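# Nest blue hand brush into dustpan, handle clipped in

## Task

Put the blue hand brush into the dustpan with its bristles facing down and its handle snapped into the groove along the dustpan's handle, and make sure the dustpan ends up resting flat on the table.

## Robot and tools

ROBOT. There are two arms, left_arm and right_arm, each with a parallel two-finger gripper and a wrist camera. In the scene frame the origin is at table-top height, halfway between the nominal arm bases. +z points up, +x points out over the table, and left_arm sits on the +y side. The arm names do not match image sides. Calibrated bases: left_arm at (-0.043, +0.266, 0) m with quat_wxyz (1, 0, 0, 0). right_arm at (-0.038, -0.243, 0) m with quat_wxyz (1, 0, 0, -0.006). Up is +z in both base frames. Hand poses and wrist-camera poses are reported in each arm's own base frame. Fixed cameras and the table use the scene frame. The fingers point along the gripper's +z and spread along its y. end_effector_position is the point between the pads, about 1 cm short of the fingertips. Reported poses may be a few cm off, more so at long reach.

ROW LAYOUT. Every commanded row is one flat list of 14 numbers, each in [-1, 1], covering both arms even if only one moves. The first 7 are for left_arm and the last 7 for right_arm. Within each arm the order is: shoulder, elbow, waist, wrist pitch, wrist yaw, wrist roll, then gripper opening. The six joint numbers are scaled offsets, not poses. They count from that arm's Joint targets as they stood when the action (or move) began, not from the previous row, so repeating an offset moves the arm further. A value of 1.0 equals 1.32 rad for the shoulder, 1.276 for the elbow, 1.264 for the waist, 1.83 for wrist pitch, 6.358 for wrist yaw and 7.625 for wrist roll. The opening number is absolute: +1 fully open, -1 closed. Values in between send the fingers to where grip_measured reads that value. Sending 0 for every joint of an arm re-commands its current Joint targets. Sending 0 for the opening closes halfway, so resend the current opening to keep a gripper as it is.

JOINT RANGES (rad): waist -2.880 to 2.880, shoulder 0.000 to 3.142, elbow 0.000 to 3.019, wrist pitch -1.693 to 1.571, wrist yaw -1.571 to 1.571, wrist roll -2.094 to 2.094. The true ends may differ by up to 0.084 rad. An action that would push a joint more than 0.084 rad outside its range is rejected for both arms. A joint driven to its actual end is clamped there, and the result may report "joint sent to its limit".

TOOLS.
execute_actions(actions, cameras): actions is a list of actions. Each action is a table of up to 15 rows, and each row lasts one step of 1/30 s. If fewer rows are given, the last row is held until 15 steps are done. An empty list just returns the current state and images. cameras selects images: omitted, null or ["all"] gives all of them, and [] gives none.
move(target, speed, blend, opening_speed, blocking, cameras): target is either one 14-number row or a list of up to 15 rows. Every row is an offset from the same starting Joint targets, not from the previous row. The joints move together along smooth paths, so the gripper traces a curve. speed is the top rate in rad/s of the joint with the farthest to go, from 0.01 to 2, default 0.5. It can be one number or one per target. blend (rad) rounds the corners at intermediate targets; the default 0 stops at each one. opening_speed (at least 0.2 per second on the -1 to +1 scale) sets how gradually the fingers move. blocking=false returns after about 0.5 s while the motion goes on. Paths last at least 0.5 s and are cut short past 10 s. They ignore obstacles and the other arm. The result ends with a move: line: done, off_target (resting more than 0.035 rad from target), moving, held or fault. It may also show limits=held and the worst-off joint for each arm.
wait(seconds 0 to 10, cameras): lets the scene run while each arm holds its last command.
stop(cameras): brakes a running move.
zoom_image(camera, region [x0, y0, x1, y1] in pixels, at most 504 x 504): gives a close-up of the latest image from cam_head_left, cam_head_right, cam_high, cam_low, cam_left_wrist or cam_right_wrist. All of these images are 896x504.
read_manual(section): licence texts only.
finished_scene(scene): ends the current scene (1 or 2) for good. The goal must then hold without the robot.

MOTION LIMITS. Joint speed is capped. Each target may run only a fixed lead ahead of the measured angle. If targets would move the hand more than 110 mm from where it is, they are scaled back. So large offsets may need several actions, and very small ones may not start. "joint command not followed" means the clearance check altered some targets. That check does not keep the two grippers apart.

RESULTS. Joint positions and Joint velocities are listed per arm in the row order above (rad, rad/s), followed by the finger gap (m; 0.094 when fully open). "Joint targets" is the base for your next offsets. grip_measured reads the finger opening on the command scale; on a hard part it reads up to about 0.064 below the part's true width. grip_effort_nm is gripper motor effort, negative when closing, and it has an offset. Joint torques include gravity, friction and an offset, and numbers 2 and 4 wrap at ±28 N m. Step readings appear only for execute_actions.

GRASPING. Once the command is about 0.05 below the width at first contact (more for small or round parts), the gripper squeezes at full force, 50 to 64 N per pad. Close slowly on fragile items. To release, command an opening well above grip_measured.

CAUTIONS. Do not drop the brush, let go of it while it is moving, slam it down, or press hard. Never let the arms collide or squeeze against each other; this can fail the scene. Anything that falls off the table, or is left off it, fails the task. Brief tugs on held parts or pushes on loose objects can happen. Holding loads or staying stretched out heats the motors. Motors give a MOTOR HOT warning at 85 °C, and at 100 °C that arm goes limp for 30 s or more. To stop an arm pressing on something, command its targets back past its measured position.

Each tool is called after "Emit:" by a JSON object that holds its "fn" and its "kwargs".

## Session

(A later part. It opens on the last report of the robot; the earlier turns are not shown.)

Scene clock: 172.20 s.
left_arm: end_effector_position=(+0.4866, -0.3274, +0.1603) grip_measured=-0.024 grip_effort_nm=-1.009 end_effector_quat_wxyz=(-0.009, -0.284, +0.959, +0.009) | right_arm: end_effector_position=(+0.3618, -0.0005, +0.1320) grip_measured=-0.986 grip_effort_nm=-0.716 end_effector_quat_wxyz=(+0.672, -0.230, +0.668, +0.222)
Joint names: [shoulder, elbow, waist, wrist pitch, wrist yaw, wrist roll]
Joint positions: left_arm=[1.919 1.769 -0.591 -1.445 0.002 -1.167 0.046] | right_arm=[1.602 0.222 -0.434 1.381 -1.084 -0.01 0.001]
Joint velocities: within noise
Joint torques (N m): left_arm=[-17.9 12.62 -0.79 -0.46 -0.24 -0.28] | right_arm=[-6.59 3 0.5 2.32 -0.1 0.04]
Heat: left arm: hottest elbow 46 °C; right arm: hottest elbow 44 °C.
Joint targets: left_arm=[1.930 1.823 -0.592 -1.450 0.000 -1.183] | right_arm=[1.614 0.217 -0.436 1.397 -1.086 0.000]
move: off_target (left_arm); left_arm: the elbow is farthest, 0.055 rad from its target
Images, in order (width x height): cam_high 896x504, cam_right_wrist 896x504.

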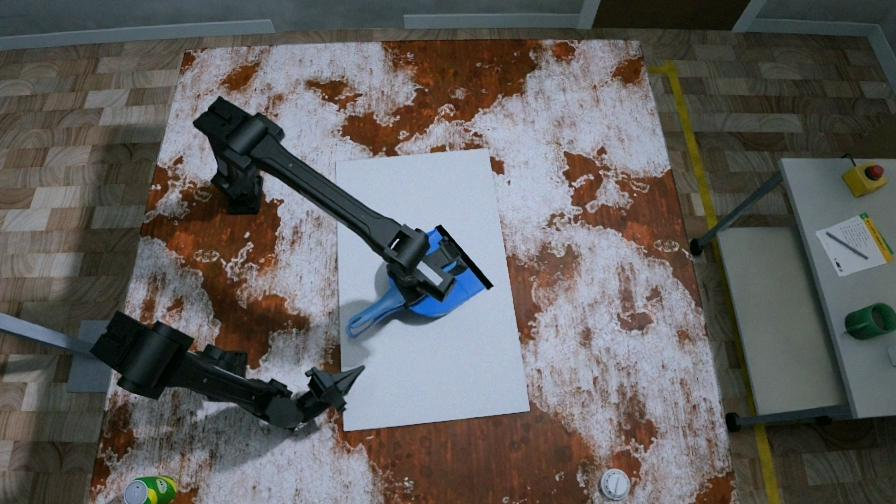

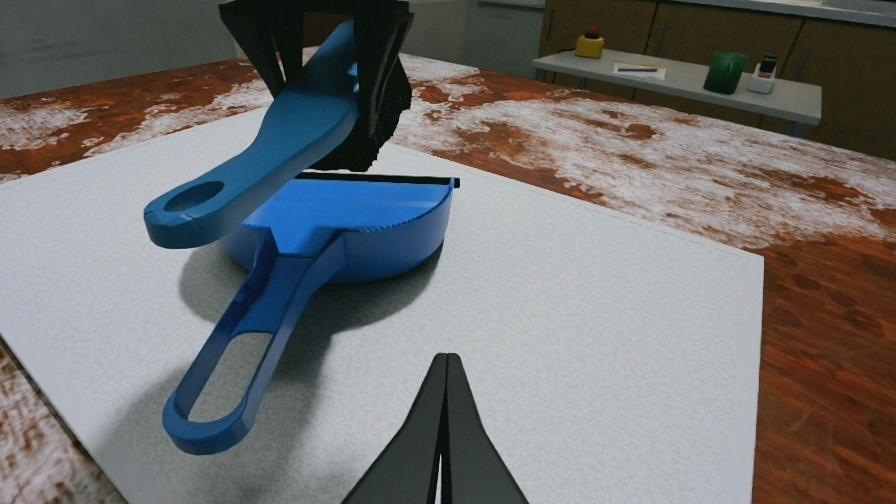

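Emit:
{"fn": "move", "kwargs": {"target": [0.0197,-0.0721,-0.0249,0.0492,0,-0.0041,-0.3,0,0,0,0,0,0,-1], "speed": 0.15, "cameras": ["cam_right_wrist","cam_high"]}}

Scene clock: 184.07 s.
left_arm: end_effector_position=(+0.4837, -0.3377, +0.1249) grip_measured=-0.024 grip_effort_nm=-1.009 end_effector_quat_wxyz=(-0.010, -0.291, +0.957, +0.011) | right_arm: end_effector_position=(+0.3618, -0.0005, +0.1320) grip_measured=-0.986 grip_effort_nm=-0.720 end_effector_quat_wxyz=(+0.672, -0.230, +0.668, +0.222)
Joint names: [shoulder, elbow, waist, wrist pitch, wrist yaw, wrist roll]
Joint positions: left_arm=[1.951 1.723 -0.608 -1.373 0.002 -1.199 0.046] | right_arm=[1.602 0.222 -0.434 1.381 -1.084 -0.01 0.001]
Joint velocities: within noise
Joint torques (N m): left_arm=[-18.61 8.83 -2.02 0.23 -0.24 -0.27] | right_arm=[-6.59 3 0.5 2.3 -0.1 0.04]
Heat: left arm: hottest elbow 48 °C; right arm: hottest elbow 42 °C.
Joint targets: left_arm=[1.956 1.731 -0.623 -1.360 0.000 -1.214] | right_arm=[1.614 0.217 -0.436 1.397 -1.086 0.000]
move: done
Images, in order (width x height): cam_high 896x504, cam_right_wrist 896x504.

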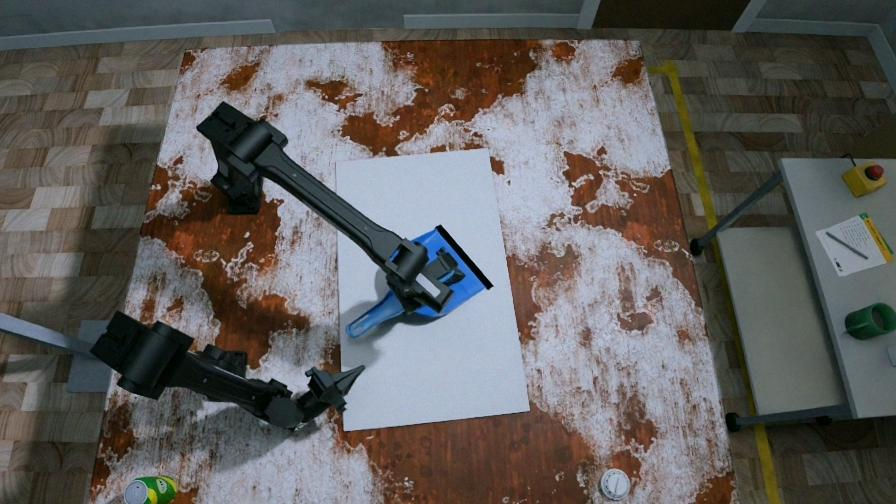

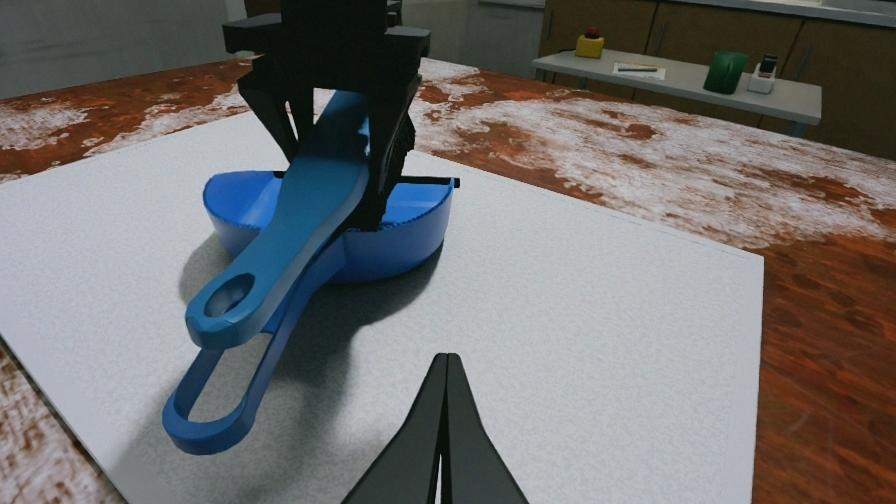

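Emit:
{"fn": "move", "kwargs": {"target": [0.0079,-0.0401,0.0435,0.031,0,0.0066,-0.3,0,0,0,0,0,0,-1], "speed": 0.1, "cameras": ["cam_right_wrist"]}}

Scene clock: 200.90 s.
left_arm: end_effector_position=(+0.4926, -0.3298, +0.1122) grip_measured=-0.024 grip_effort_nm=-1.009 end_effector_quat_wxyz=(-0.005, -0.291, +0.957, +0.000) | right_arm: end_effector_position=(+0.3618, -0.0005, +0.1320) grip_measured=-0.986 grip_effort_nm=-0.716 end_effector_quat_wxyz=(+0.672, -0.230, +0.668, +0.222)
Joint names: [shoulder, elbow, waist, wrist pitch, wrist yaw, wrist roll]
Joint positions: left_arm=[1.951 1.689 -0.587 -1.315 0.008 -1.177 0.046] | right_arm=[1.602 0.222 -0.434 1.381 -1.084 -0.01 0.001]
Joint velocities: within noise
Joint torques (N m): left_arm=[-17.73 7.5 1.08 0.21 -0.47 0.01] | right_arm=[-6.59 3 0.5 2.3 -0.1 0.04]
Heat: left arm: hottest elbow 46 °C; right arm: hottest elbow 40 °C.
Joint targets: left_arm=[1.966 1.680 -0.568 -1.303 0.001 -1.163] | right_arm=[1.614 0.217 -0.436 1.397 -1.086 0.000]
move: done
Images, in order (width x height): cam_right_wrist 896x504.

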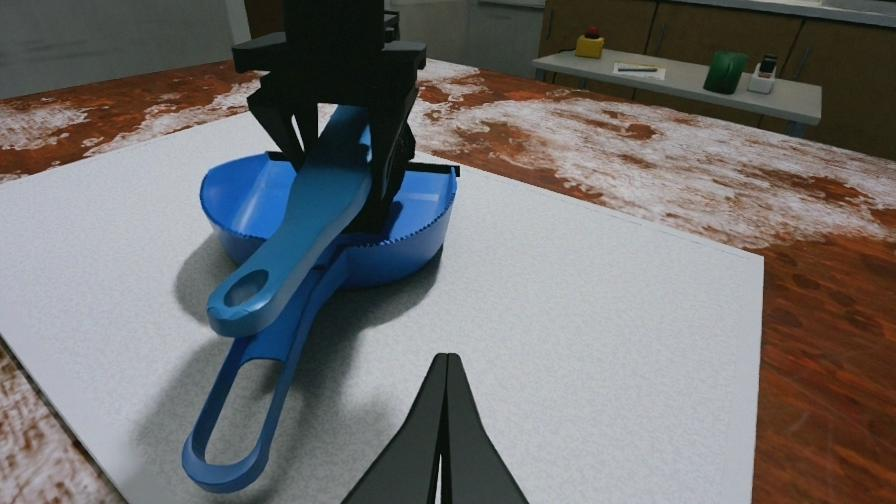

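Emit:
{"fn": "move", "kwargs": {"target": [-0.006,0.075,0,-0.045,0,0,-0.3,0,0,0,0,0,0,-1], "speed": 0.1, "cameras": ["cam_right_wrist","cam_low"]}}

Emit:
{"fn": "zoom_image", "kwargs": {"camera": "cam_low", "region": [320, 200, 480, 290]}}

Scene clock: 207.27 s.
left_arm: end_effector_position=(+0.4922, -0.3254, +0.1249) grip_measured=-0.024 grip_effort_nm=-1.009 end_effector_quat_wxyz=(-0.011, -0.293, +0.956, +0.011) | right_arm: end_effector_position=(+0.3618, -0.0005, +0.1320) grip_measured=-0.986 grip_effort_nm=-0.711 end_effector_quat_wxyz=(+0.672, -0.230, +0.668, +0.222)
Joint names: [shoulder, elbow, waist, wrist pitch, wrist yaw, wrist roll]
Joint positions: left_arm=[1.951 1.723 -0.582 -1.373 0.003 -1.177 0.046] | right_arm=[1.602 0.222 -0.434 1.381 -1.084 -0.01 0.001]
Joint velocities: within noise
Joint torques (N m): left_arm=[-18.37 12.36 0.67 -0.75 -0.27 0.02] | right_arm=[-6.59 3 0.5 2.3 -0.1 0.04]
Heat: left arm: hottest elbow 45 °C; right arm: hottest elbow 40 °C.
Joint targets: left_arm=[1.958 1.776 -0.568 -1.386 0.001 -1.164] | right_arm=[1.614 0.217 -0.436 1.397 -1.086 0.000]
move: off_target (left_arm); left_arm: the elbow is farthest, 0.053 rad from its target
Images, in order (width x height): cam_low 896x504, cam_right_wrist 896x504.

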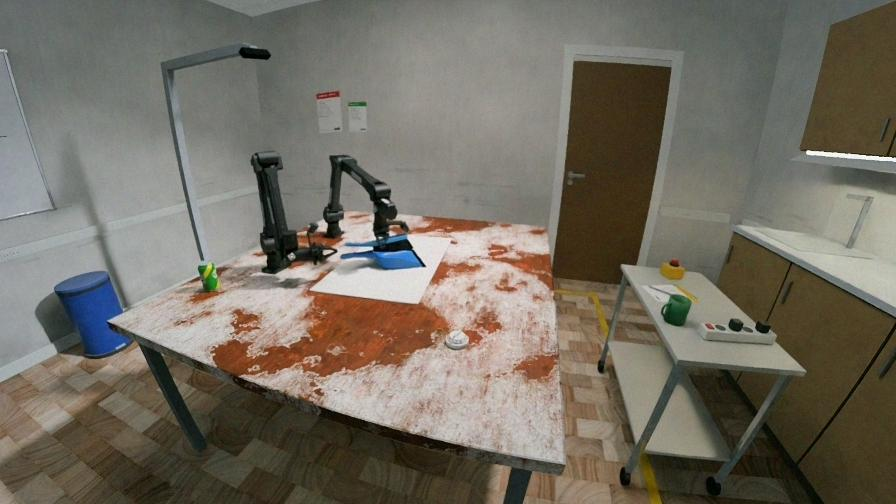

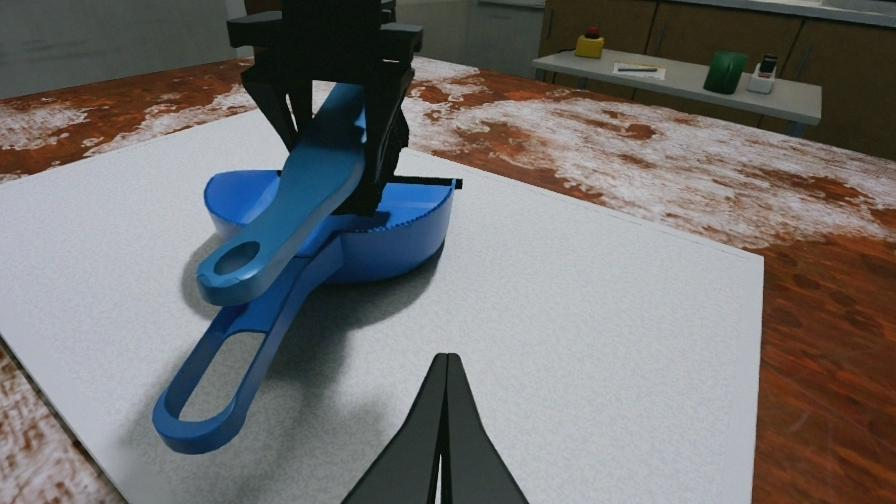

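Scaled by 3.150 from the camera's 896x504 image, which has a finer 1280x720 frame.

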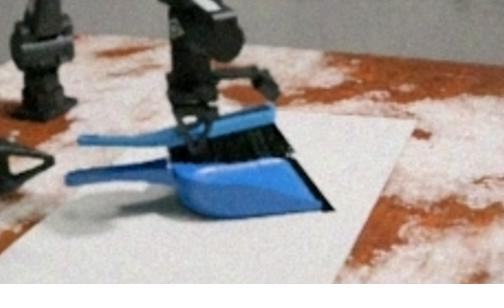

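Emit:
{"fn": "move", "kwargs": {"target": [0,0,0.0372,0,0,0.0062,-0.3,0,0,0,0,0,0,-1], "speed": 0.1, "cameras": ["cam_right_wrist","cam_low"]}}

Emit:
{"fn": "zoom_image", "kwargs": {"camera": "cam_low", "region": [320, 200, 480, 290]}}

Scene clock: 219.67 s.
left_arm: end_effector_position=(+0.5085, -0.2991, +0.1249) grip_measured=-0.024 grip_effort_nm=-1.009 end_effector_quat_wxyz=(-0.011, -0.296, +0.955, +0.010) | right_arm: end_effector_position=(+0.3618, -0.0005, +0.1320) grip_measured=-0.986 grip_effort_nm=-0.716 end_effector_quat_wxyz=(+0.672, -0.230, +0.668, +0.222)
Joint names: [shoulder, elbow, waist, wrist pitch, wrist yaw, wrist roll]
Joint positions: left_arm=[1.951 1.723 -0.53 -1.373 0.003 -1.131 0.046] | right_arm=[1.602 0.222 -0.434 1.381 -1.084 -0.01 0.001]
Joint velocities: within noise
Joint torques (N m): left_arm=[-18.37 12.34 0.09 -0.72 -0.25 0.04] | right_arm=[-6.59 3 0.5 2.3 -0.1 0.04]
Heat: left arm: hottest elbow 46 °C; right arm: hottest elbow 38 °C.
Joint targets: left_arm=[1.958 1.776 -0.521 -1.386 0.000 -1.116] | right_arm=[1.614 0.217 -0.436 1.397 -1.086 0.000]
move: off_target (left_arm); left_arm: the elbow is farthest, 0.053 rad from its target
Images, in order (width x height): cam_low 896x504, cam_right_wrist 896x504.

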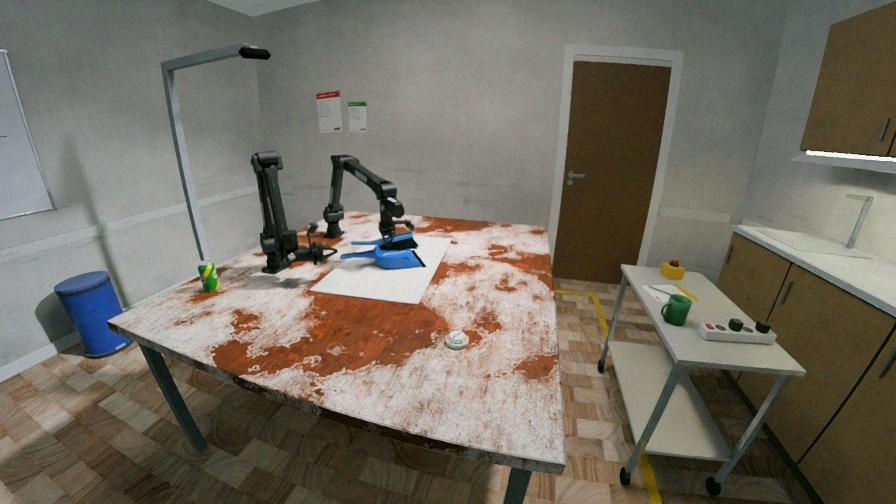

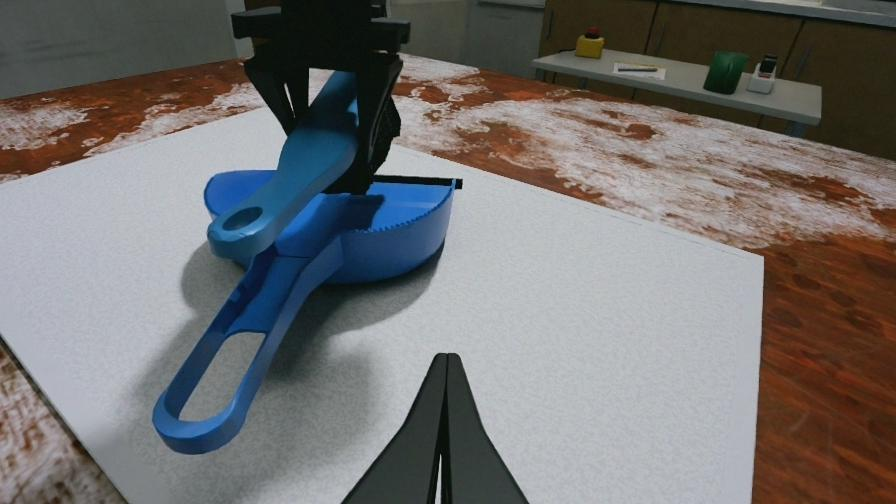

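Scaled by 3.150 from the camera's 896x504 image, which has a finer 1280x720 frame.

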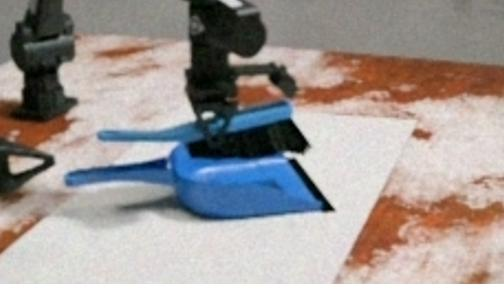

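Emit:
{"fn": "move", "kwargs": {"target": [0.007,-0.091,0,0.055,0,0,-0.3,0,0,0,0,0,0,-1], "speed": 0.08, "cameras": ["cam_right_wrist","cam_low"]}}

Emit:
{"fn": "zoom_image", "kwargs": {"camera": "cam_low", "region": [320, 200, 480, 290]}}

Scene clock: 231.00 s.
left_arm: end_effector_position=(+0.5036, -0.2963, +0.0958) grip_measured=-0.024 grip_effort_nm=-1.009 end_effector_quat_wxyz=(-0.012, -0.295, +0.955, +0.011) | right_arm: end_effector_position=(+0.3618, -0.0005, +0.1320) grip_measured=-0.986 grip_effort_nm=-0.720 end_effector_quat_wxyz=(+0.672, -0.230, +0.668, +0.222)
Joint names: [shoulder, elbow, waist, wrist pitch, wrist yaw, wrist roll]
Joint positions: left_arm=[1.957 1.654 -0.53 -1.299 0.003 -1.13 0.046] | right_arm=[1.602 0.222 -0.434 1.381 -1.084 -0.01 0.001]
Joint velocities: within noise
Joint torques (N m): left_arm=[-18.02 8.44 0.15 0.25 -0.25 0.03] | right_arm=[-6.59 3.02 0.5 2.3 -0.1 0.04]
Heat: left arm: hottest elbow 46 °C; right arm: hottest elbow 38 °C.
Joint targets: left_arm=[1.968 1.660 -0.521 -1.285 0.000 -1.116] | right_arm=[1.614 0.217 -0.436 1.397 -1.086 0.000]
move: done
Images, in order (width x height): cam_low 896x504, cam_right_wrist 896x504.

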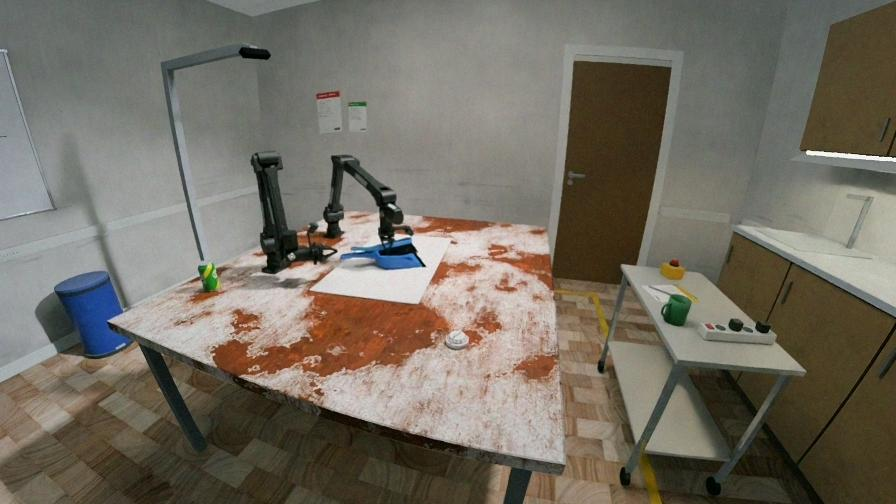

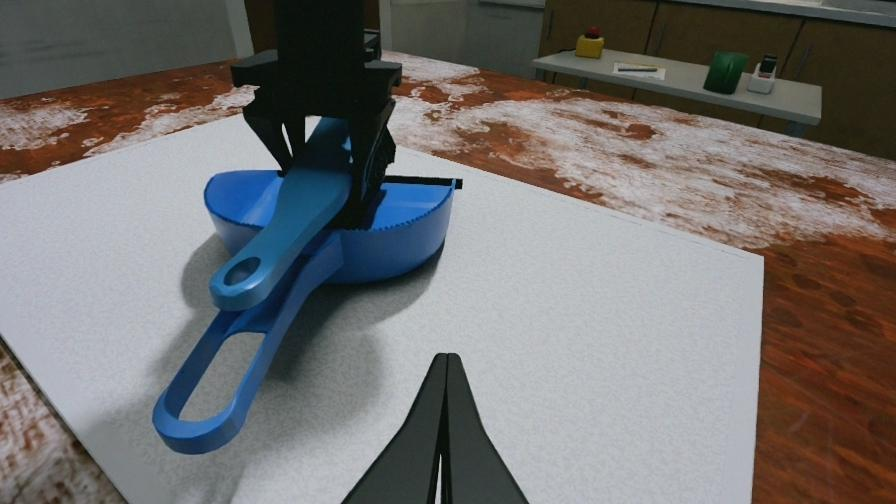

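Scaled by 3.150 from the camera's 896x504 image, which has a finer 1280x720 frame.

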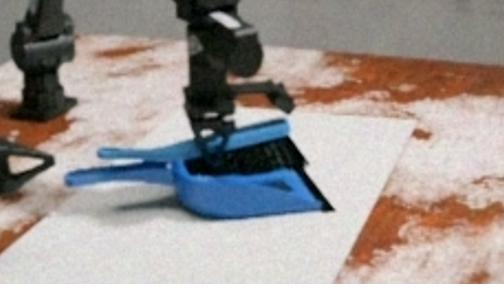

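Emit:
{"fn": "move", "kwargs": {"target": [-0.0137,-0.0413,-0.0285,0.0205,0,-0.0054,-0.3,0,0,0,0,0,0,-1], "speed": 0.06, "cameras": ["cam_right_wrist","cam_low"]}}

Emit:
{"fn": "zoom_image", "kwargs": {"camera": "cam_low", "region": [320, 200, 480, 290]}}

Emit:
{"fn": "zoom_image", "kwargs": {"camera": "cam_right_wrist", "region": [140, 200, 380, 470]}}

Scene clock: 242.47 s.
left_arm: end_effector_position=(+0.4918, -0.2973, +0.0773) grip_measured=-0.024 grip_effort_nm=-1.009 end_effector_quat_wxyz=(-0.016, -0.296, +0.955, +0.016) | right_arm: end_effector_position=(+0.3618, -0.0005, +0.1320) grip_measured=-0.986 grip_effort_nm=-0.725 end_effector_quat_wxyz=(+0.672, -0.230, +0.668, +0.222)
Joint names: [shoulder, elbow, waist, wrist pitch, wrist yaw, wrist roll]
Joint positions: left_arm=[1.957 1.602 -0.542 -1.26 0.003 -1.143 0.046] | right_arm=[1.602 0.222 -0.434 1.381 -1.084 -0.01 0.001]
Joint velocities: within noise
Joint torques (N m): left_arm=[-19.19 8.23 -2.08 0.21 -0.25 -0.28] | right_arm=[-6.59 3 0.5 2.3 -0.1 0.04]
Heat: left arm: hottest elbow 44 °C; right arm: hottest elbow 37 °C.
Joint targets: left_arm=[1.949 1.607 -0.557 -1.248 0.000 -1.157] | right_arm=[1.614 0.217 -0.436 1.397 -1.086 0.000]
move: done
Images, in order (width x height): cam_low 896x504, cam_right_wrist 896x504.

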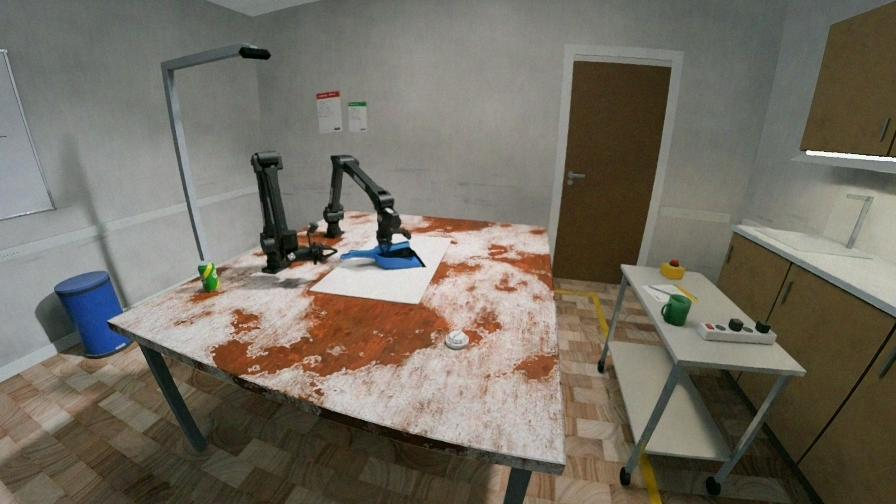

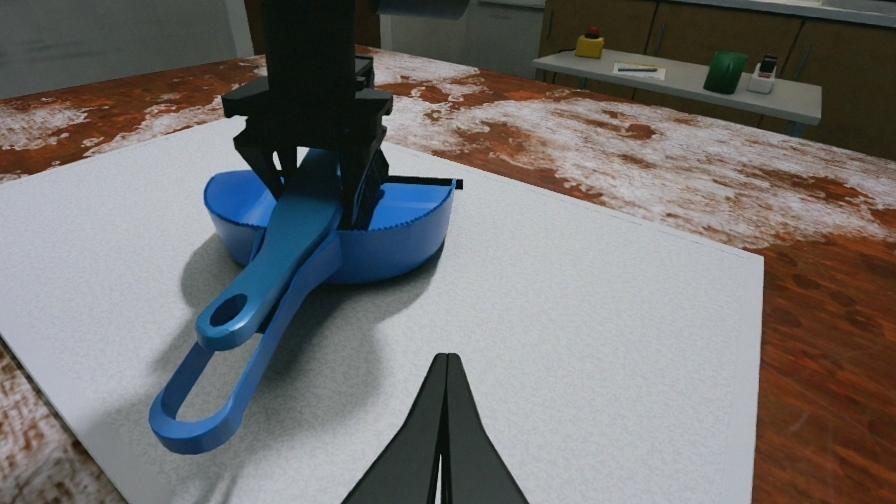

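Scaled by 3.150 from the camera's 896x504 image, which has a finer 1280x720 frame.

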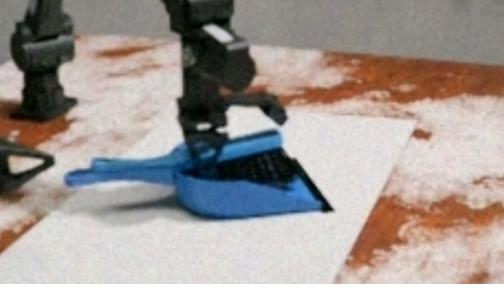

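Scaled by 1.867 from the camera's 896x504 image, which has a finer 1280x720 frame.

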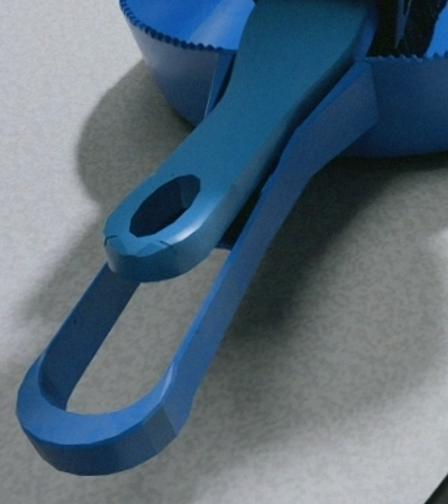

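Emit:
{"fn": "move", "kwargs": {"target": [0.005,-0.02,0,0.016,0,0,-0.3,0,0,0,0,0,0,-1], "speed": 0.05, "cameras": ["cam_right_wrist","cam_low"]}}

Emit:
{"fn": "zoom_image", "kwargs": {"camera": "cam_low", "region": [320, 200, 480, 290]}}

Emit:
{"fn": "zoom_image", "kwargs": {"camera": "cam_right_wrist", "region": [140, 200, 380, 470]}}

Scene clock: 252.07 s.
left_arm: end_effector_position=(+0.4907, -0.2965, +0.0697) grip_measured=-0.024 grip_effort_nm=-1.009 end_effector_quat_wxyz=(-0.014, -0.297, +0.955, +0.013) | right_arm: end_effector_position=(+0.3618, -0.0005, +0.1320) grip_measured=-0.986 grip_effort_nm=-0.720 end_effector_quat_wxyz=(+0.672, -0.230, +0.668, +0.222)
Joint names: [shoulder, elbow, waist, wrist pitch, wrist yaw, wrist roll]
Joint positions: left_arm=[1.957 1.581 -0.542 -1.233 0.003 -1.144 0.046] | right_arm=[1.602 0.222 -0.434 1.381 -1.084 -0.01 0.001]
Joint velocities: within noise
Joint torques (N m): left_arm=[-18.55 7.8 -1.96 0.28 -0.25 -0.27] | right_arm=[-6.59 3 0.5 2.3 -0.1 0.04]
Heat: left arm: hottest elbow 44 °C; right arm: hottest elbow 37 °C.
Joint targets: left_arm=[1.956 1.581 -0.557 -1.219 0.000 -1.157] | right_arm=[1.614 0.217 -0.436 1.397 -1.086 0.000]
move: done
Images, in order (width x height): cam_low 896x504, cam_right_wrist 896x504.

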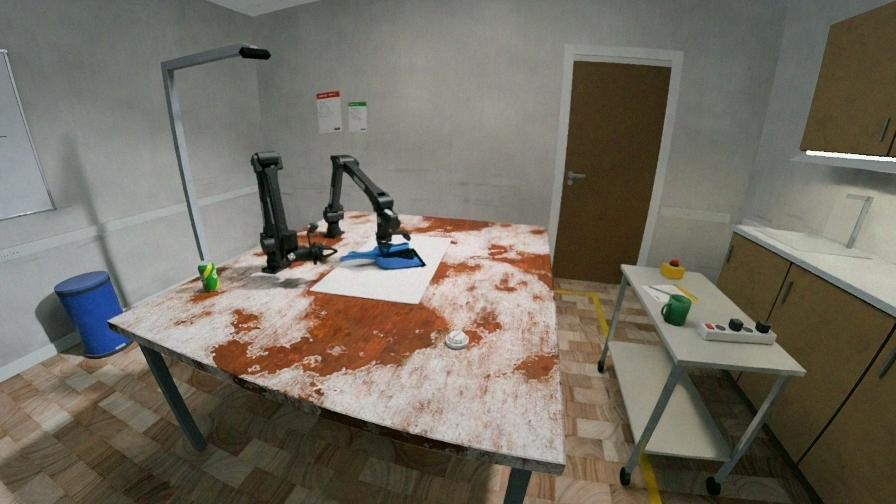

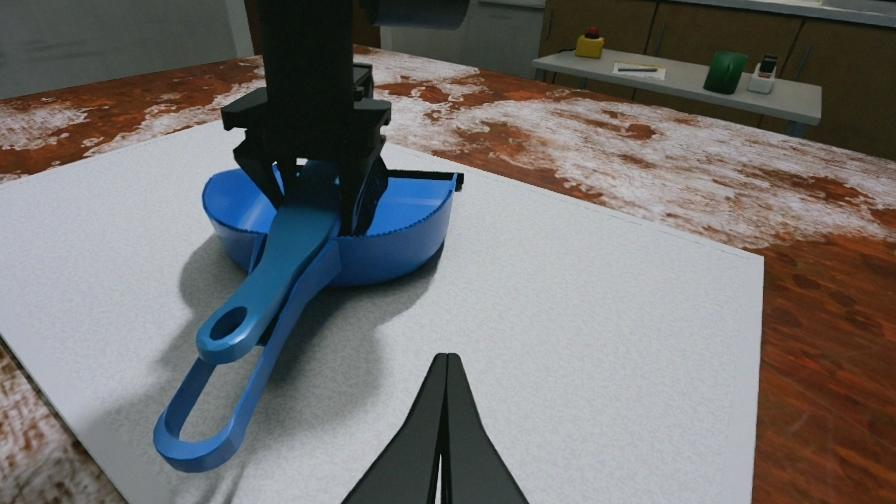

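Scaled by 3.150 from the camera's 896x504 image, which has a finer 1280x720 frame.

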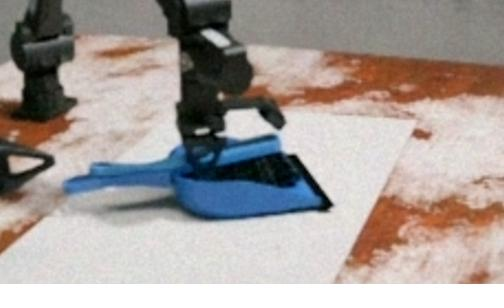

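Scaled by 1.867 from the camera's 896x504 image, which has a finer 1280x720 frame.

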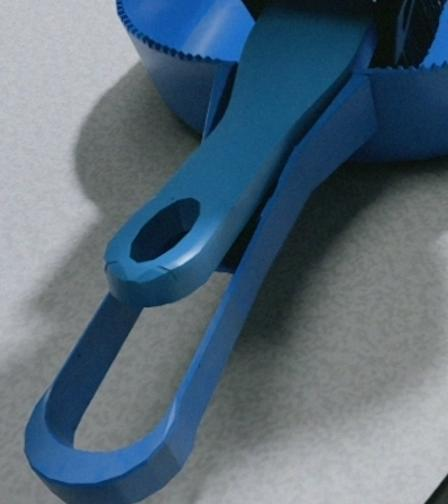

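Emit:
{"fn": "move", "kwargs": {"target": [-0.004,0.055,0,-0.02,0,0,-0.3,-0.05,-0.145,0.1424,0.067,0.0283,0,-1], "speed": 0.1, "cameras": ["cam_right_wrist"]}}

Emit:
{"fn": "zoom_image", "kwargs": {"camera": "cam_right_wrist", "region": [250, 150, 650, 450]}}

Scene clock: 274.33 s.
left_arm: end_effector_position=(+0.4943, -0.2988, +0.0762) grip_measured=-0.024 grip_effort_nm=-1.009 end_effector_quat_wxyz=(-0.011, -0.297, +0.955, +0.011) | right_arm: end_effector_position=(+0.3094, +0.0567, +0.1261) grip_measured=-0.986 grip_effort_nm=-0.720 end_effector_quat_wxyz=(+0.668, -0.225, +0.674, +0.224)
Joint names: [shoulder, elbow, waist, wrist pitch, wrist yaw, wrist roll]
Joint positions: left_arm=[1.957 1.6 -0.542 -1.244 0.003 -1.144 0.046] | right_arm=[1.555 0.038 -0.263 1.503 -0.909 -0.01 0.001]
Joint velocities: within noise
Joint torques (N m): left_arm=[-19.14 11.9 -2.08 -0.68 -0.26 -0.26] | right_arm=[-6.24 1.68 1.32 2.41 0.05 0.04]
Heat: left arm: hottest elbow 42 °C; right arm: hottest elbow 36 °C.
Joint targets: left_arm=[1.951 1.651 -0.557 -1.255 0.000 -1.157] | right_arm=[1.548 0.032 -0.256 1.520 -0.906 0.000]
move: off_target (left_arm); left_arm: the elbow is farthest, 0.051 rad from its target
Images, in order (width x height): cam_right_wrist 896x504.

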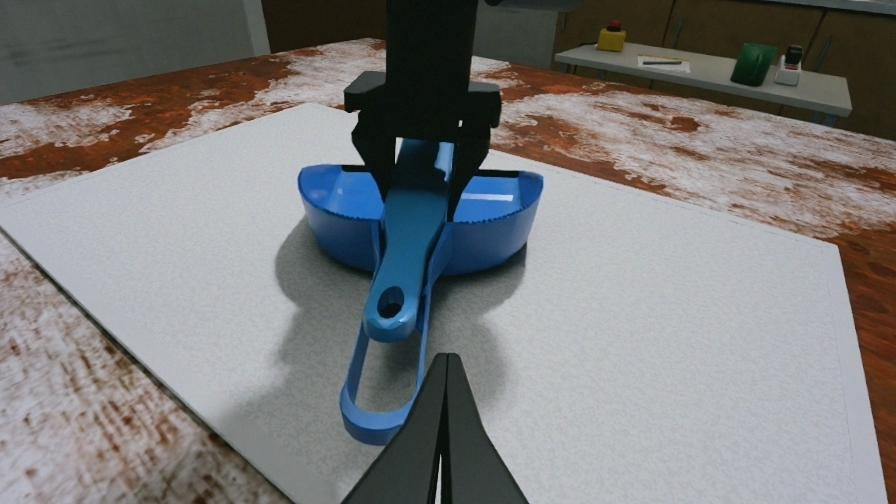

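Scaled by 1.260 from the camera's 896x504 image, which has a finer 1280x720 frame.

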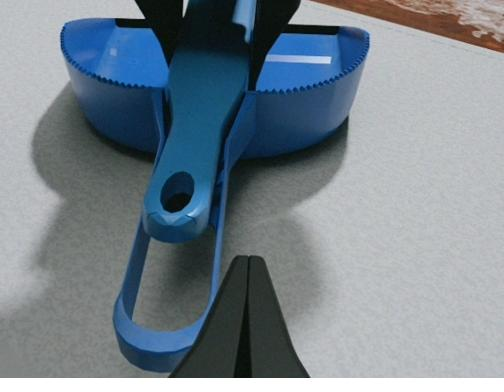

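Emit:
{"fn": "zoom_image", "kwargs": {"camera": "cam_right_wrist", "region": [330, 200, 480, 450]}}

Scaled by 2.016 from the camera's 896x504 image, which has a finer 1280x720 frame.

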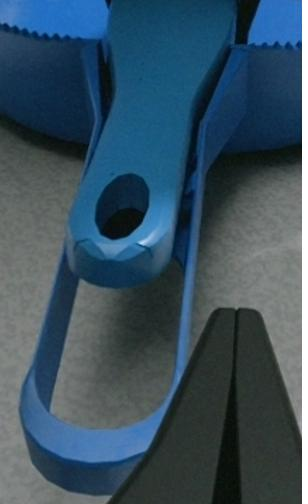

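Emit:
{"fn": "move", "kwargs": {"target": [-0.0409,-0.0705,-0.0237,0.0443,-0.01746,-0.0039,-0.3,0,0,0,0,0,0,-1], "speed": 0.1, "cameras": ["cam_right_wrist","cam_low"]}}

Emit:
{"fn": "zoom_image", "kwargs": {"camera": "cam_low", "region": [320, 200, 480, 290]}}

Emit:
{"fn": "zoom_image", "kwargs": {"camera": "cam_right_wrist", "region": [330, 200, 480, 450]}}

Scene clock: 325.77 s.
left_arm: end_effector_position=(+0.4958, -0.2983, +0.0848) grip_measured=-0.024 grip_effort_nm=-1.013 end_effector_quat_wxyz=(+0.048, -0.296, +0.954, +0.024) | right_arm: end_effector_position=(+0.3094, +0.0566, +0.1262) grip_measured=-0.986 grip_effort_nm=-0.711 end_effector_quat_wxyz=(+0.668, -0.225, +0.673, +0.224)
Joint names: [shoulder, elbow, waist, wrist pitch, wrist yaw, wrist roll]
Joint positions: left_arm=[1.918 1.56 -0.572 -1.188 -0.104 -1.173 0.046] | right_arm=[1.555 0.038 -0.263 1.504 -0.908 -0.01 0.001]
Joint velocities: within noise
Joint torques (N m): left_arm=[-19.78 8.16 -2.08 0.35 -0.49 -0.25] | right_arm=[-6.18 1.7 1.32 2.43 0.04 0.04]
Heat: left arm: hottest elbow 47 °C; right arm: hottest elbow 34 °C.
Joint targets: left_arm=[1.896 1.562 -0.587 -1.174 -0.110 -1.187] | right_arm=[1.548 0.032 -0.256 1.520 -0.906 0.000]
move: done
Images, in order (width x height): cam_low 896x504, cam_right_wrist 896x504.

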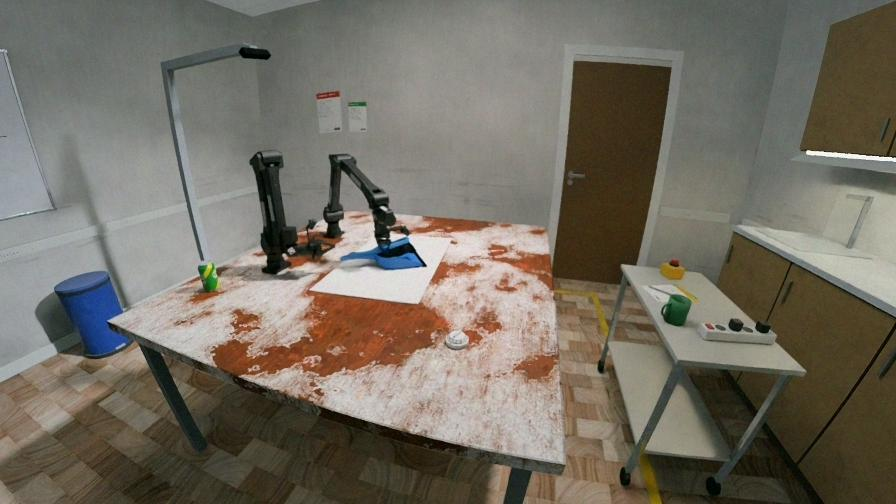

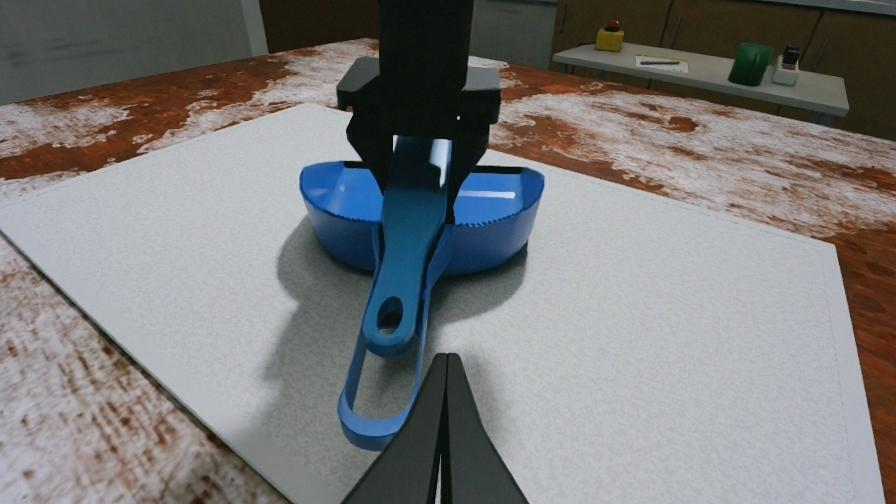

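Scaled by 3.150 from the camera's 896x504 image, which has a finer 1280x720 frame.

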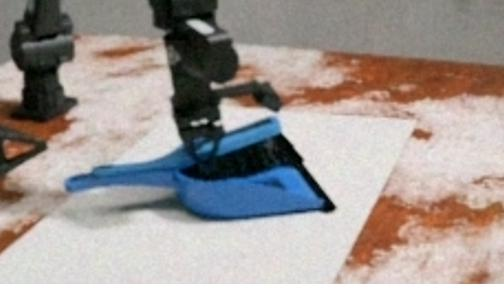

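Scaled by 2.016 from the camera's 896x504 image, which has a finer 1280x720 frame.

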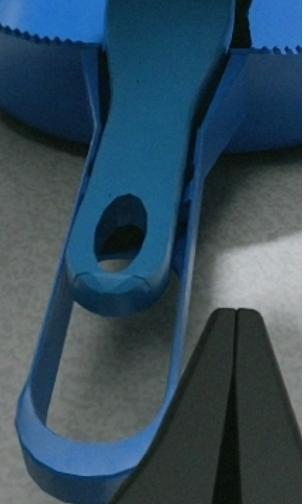

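Emit:
{"fn": "move", "kwargs": {"target": [0.0083,-0.0133,0.0289,0.0153,0,0.0046,-0.3,0,0,0,0,0,0,-1], "speed": 0.05, "cameras": ["cam_right_wrist","cam_low"]}}

Emit:
{"fn": "zoom_image", "kwargs": {"camera": "cam_low", "region": [320, 200, 480, 290]}}

Emit:
{"fn": "zoom_image", "kwargs": {"camera": "cam_right_wrist", "region": [330, 200, 480, 450]}}

Scene clock: 334.63 s.
left_arm: end_effector_position=(+0.4958, -0.2982, +0.0791) grip_measured=-0.024 grip_effort_nm=-1.004 end_effector_quat_wxyz=(+0.051, -0.294, +0.954, +0.021) | right_arm: end_effector_position=(+0.3094, +0.0566, +0.1262) grip_measured=-0.986 grip_effort_nm=-0.711 end_effector_quat_wxyz=(+0.668, -0.225, +0.673, +0.224)
Joint names: [shoulder, elbow, waist, wrist pitch, wrist yaw, wrist roll]
Joint positions: left_arm=[1.918 1.544 -0.572 -1.164 -0.105 -1.167 0.046] | right_arm=[1.555 0.038 -0.263 1.504 -0.908 -0.01 0.001]
Joint velocities: within noise
Joint torques (N m): left_arm=[-18.9 8.02 1.26 0.53 -0.5 0.06] | right_arm=[-6.24 1.72 1.32 2.43 0.04 0.04]
Heat: left arm: hottest elbow 45 °C; right arm: hottest elbow 34 °C.
Joint targets: left_arm=[1.908 1.545 -0.551 -1.146 -0.111 -1.152] | right_arm=[1.548 0.032 -0.256 1.520 -0.906 0.000]
move: done
Images, in order (width x height): cam_low 896x504, cam_right_wrist 896x504.

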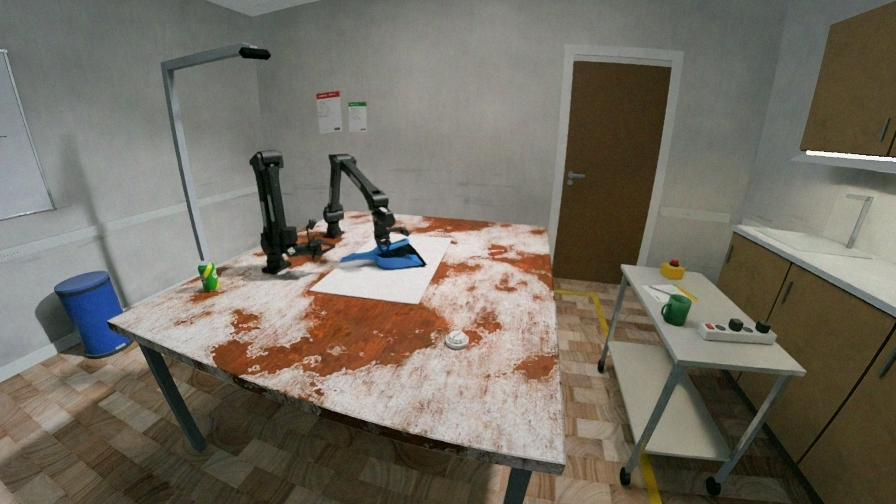

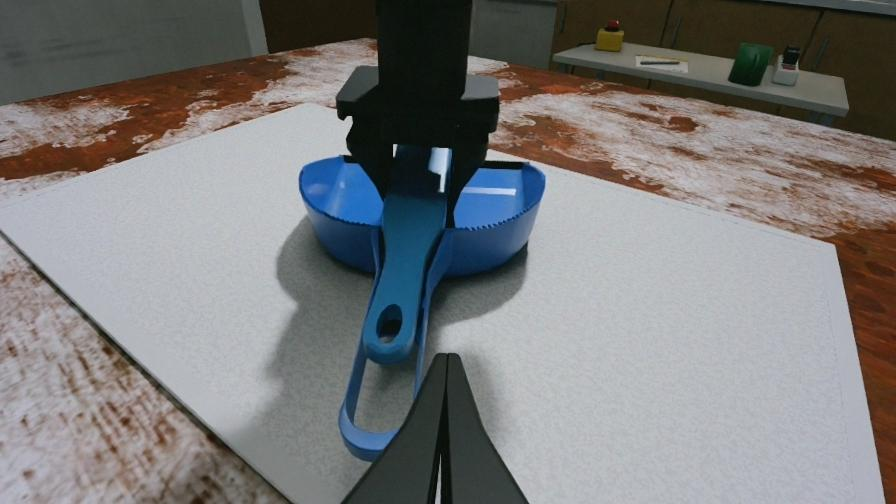

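Scaled by 3.150 from the camera's 896x504 image, which has a finer 1280x720 frame.

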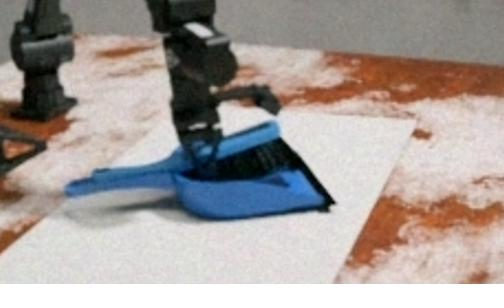

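Scaled by 2.016 from the camera's 896x504 image, which has a finer 1280x720 frame.

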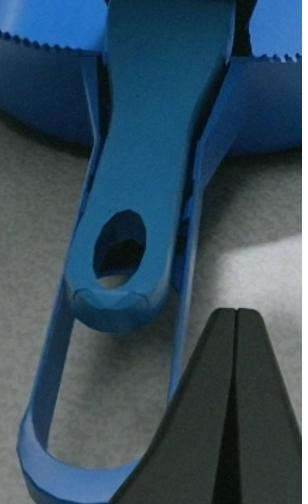

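Emit:
{"fn": "move", "kwargs": {"target": [0.0212,0.0118,0.0158,-0.0126,0.012,0.0025,-0.3,0,0,0,0,0,0,-1], "speed": 0.05, "cameras": ["cam_right_wrist","cam_low"]}}

Emit:
{"fn": "zoom_image", "kwargs": {"camera": "cam_low", "region": [320, 200, 480, 290]}}

Emit:
{"fn": "zoom_image", "kwargs": {"camera": "cam_right_wrist", "region": [330, 200, 480, 450]}}

Scene clock: 364.37 s.
left_arm: end_effector_position=(+0.4967, -0.2962, +0.0781) grip_measured=-0.024 grip_effort_nm=-1.013 end_effector_quat_wxyz=(+0.024, -0.297, +0.955, -0.001) | right_arm: end_effector_position=(+0.3094, +0.0566, +0.1262) grip_measured=-0.986 grip_effort_nm=-0.711 end_effector_quat_wxyz=(+0.668, -0.225, +0.673, +0.224)
Joint names: [shoulder, elbow, waist, wrist pitch, wrist yaw, wrist roll]
Joint positions: left_arm=[1.918 1.544 -0.547 -1.164 -0.035 -1.149 0.046] | right_arm=[1.555 0.038 -0.263 1.504 -0.908 -0.01 0.001]
Joint velocities: within noise
Joint torques (N m): left_arm=[-16.73 9.17 0.97 -0.35 -0.15 0.05] | right_arm=[-6.24 1.72 1.32 2.43 0.04 0.04]
Heat: left arm: hottest elbow 44 °C; right arm: hottest elbow 33 °C.
Joint targets: left_arm=[1.935 1.560 -0.531 -1.169 -0.034 -1.133] | right_arm=[1.548 0.032 -0.256 1.520 -0.906 0.000]
move: done
Images, in order (width x height): cam_low 896x504, cam_right_wrist 896x504.

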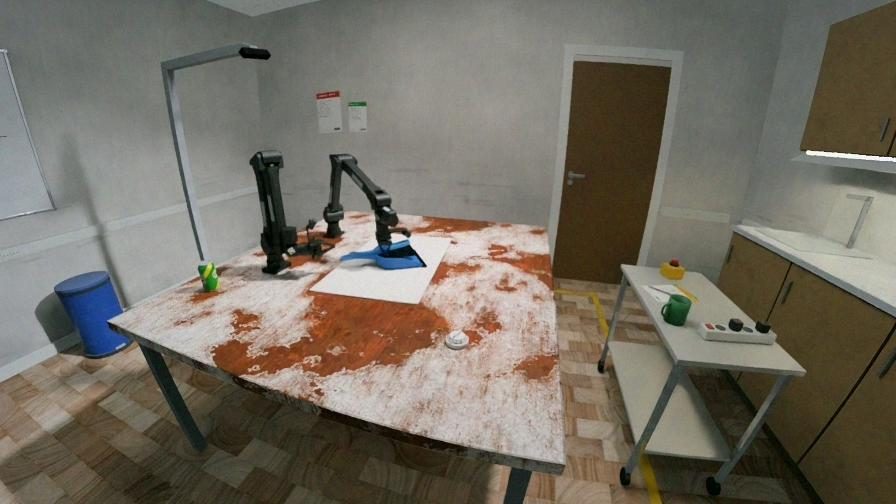

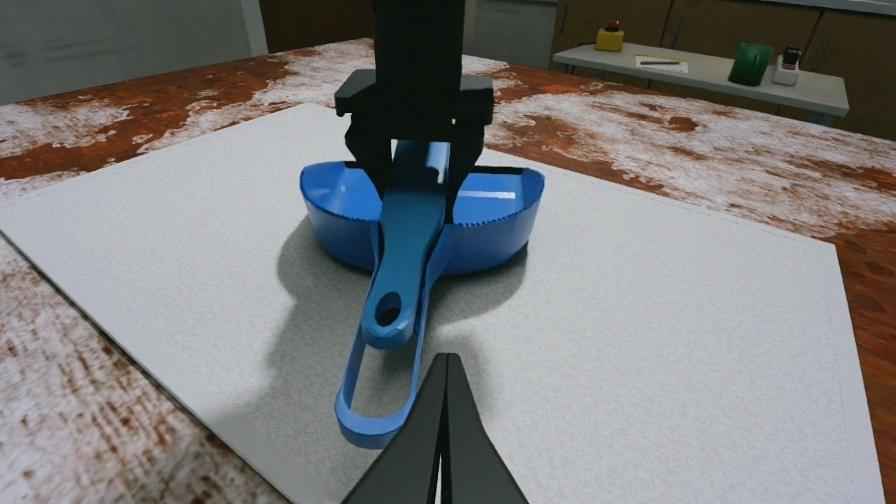

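Scaled by 3.150 from the camera's 896x504 image, which has a finer 1280x720 frame.

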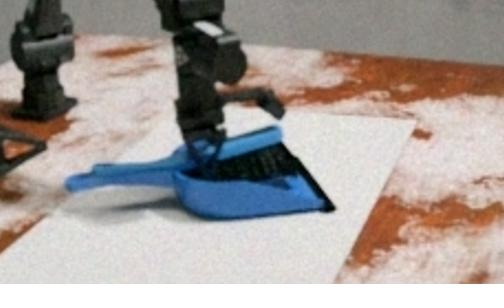

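Scaled by 2.016 from the camera's 896x504 image, which has a finer 1280x720 frame.

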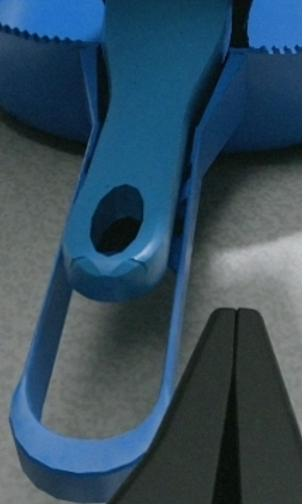

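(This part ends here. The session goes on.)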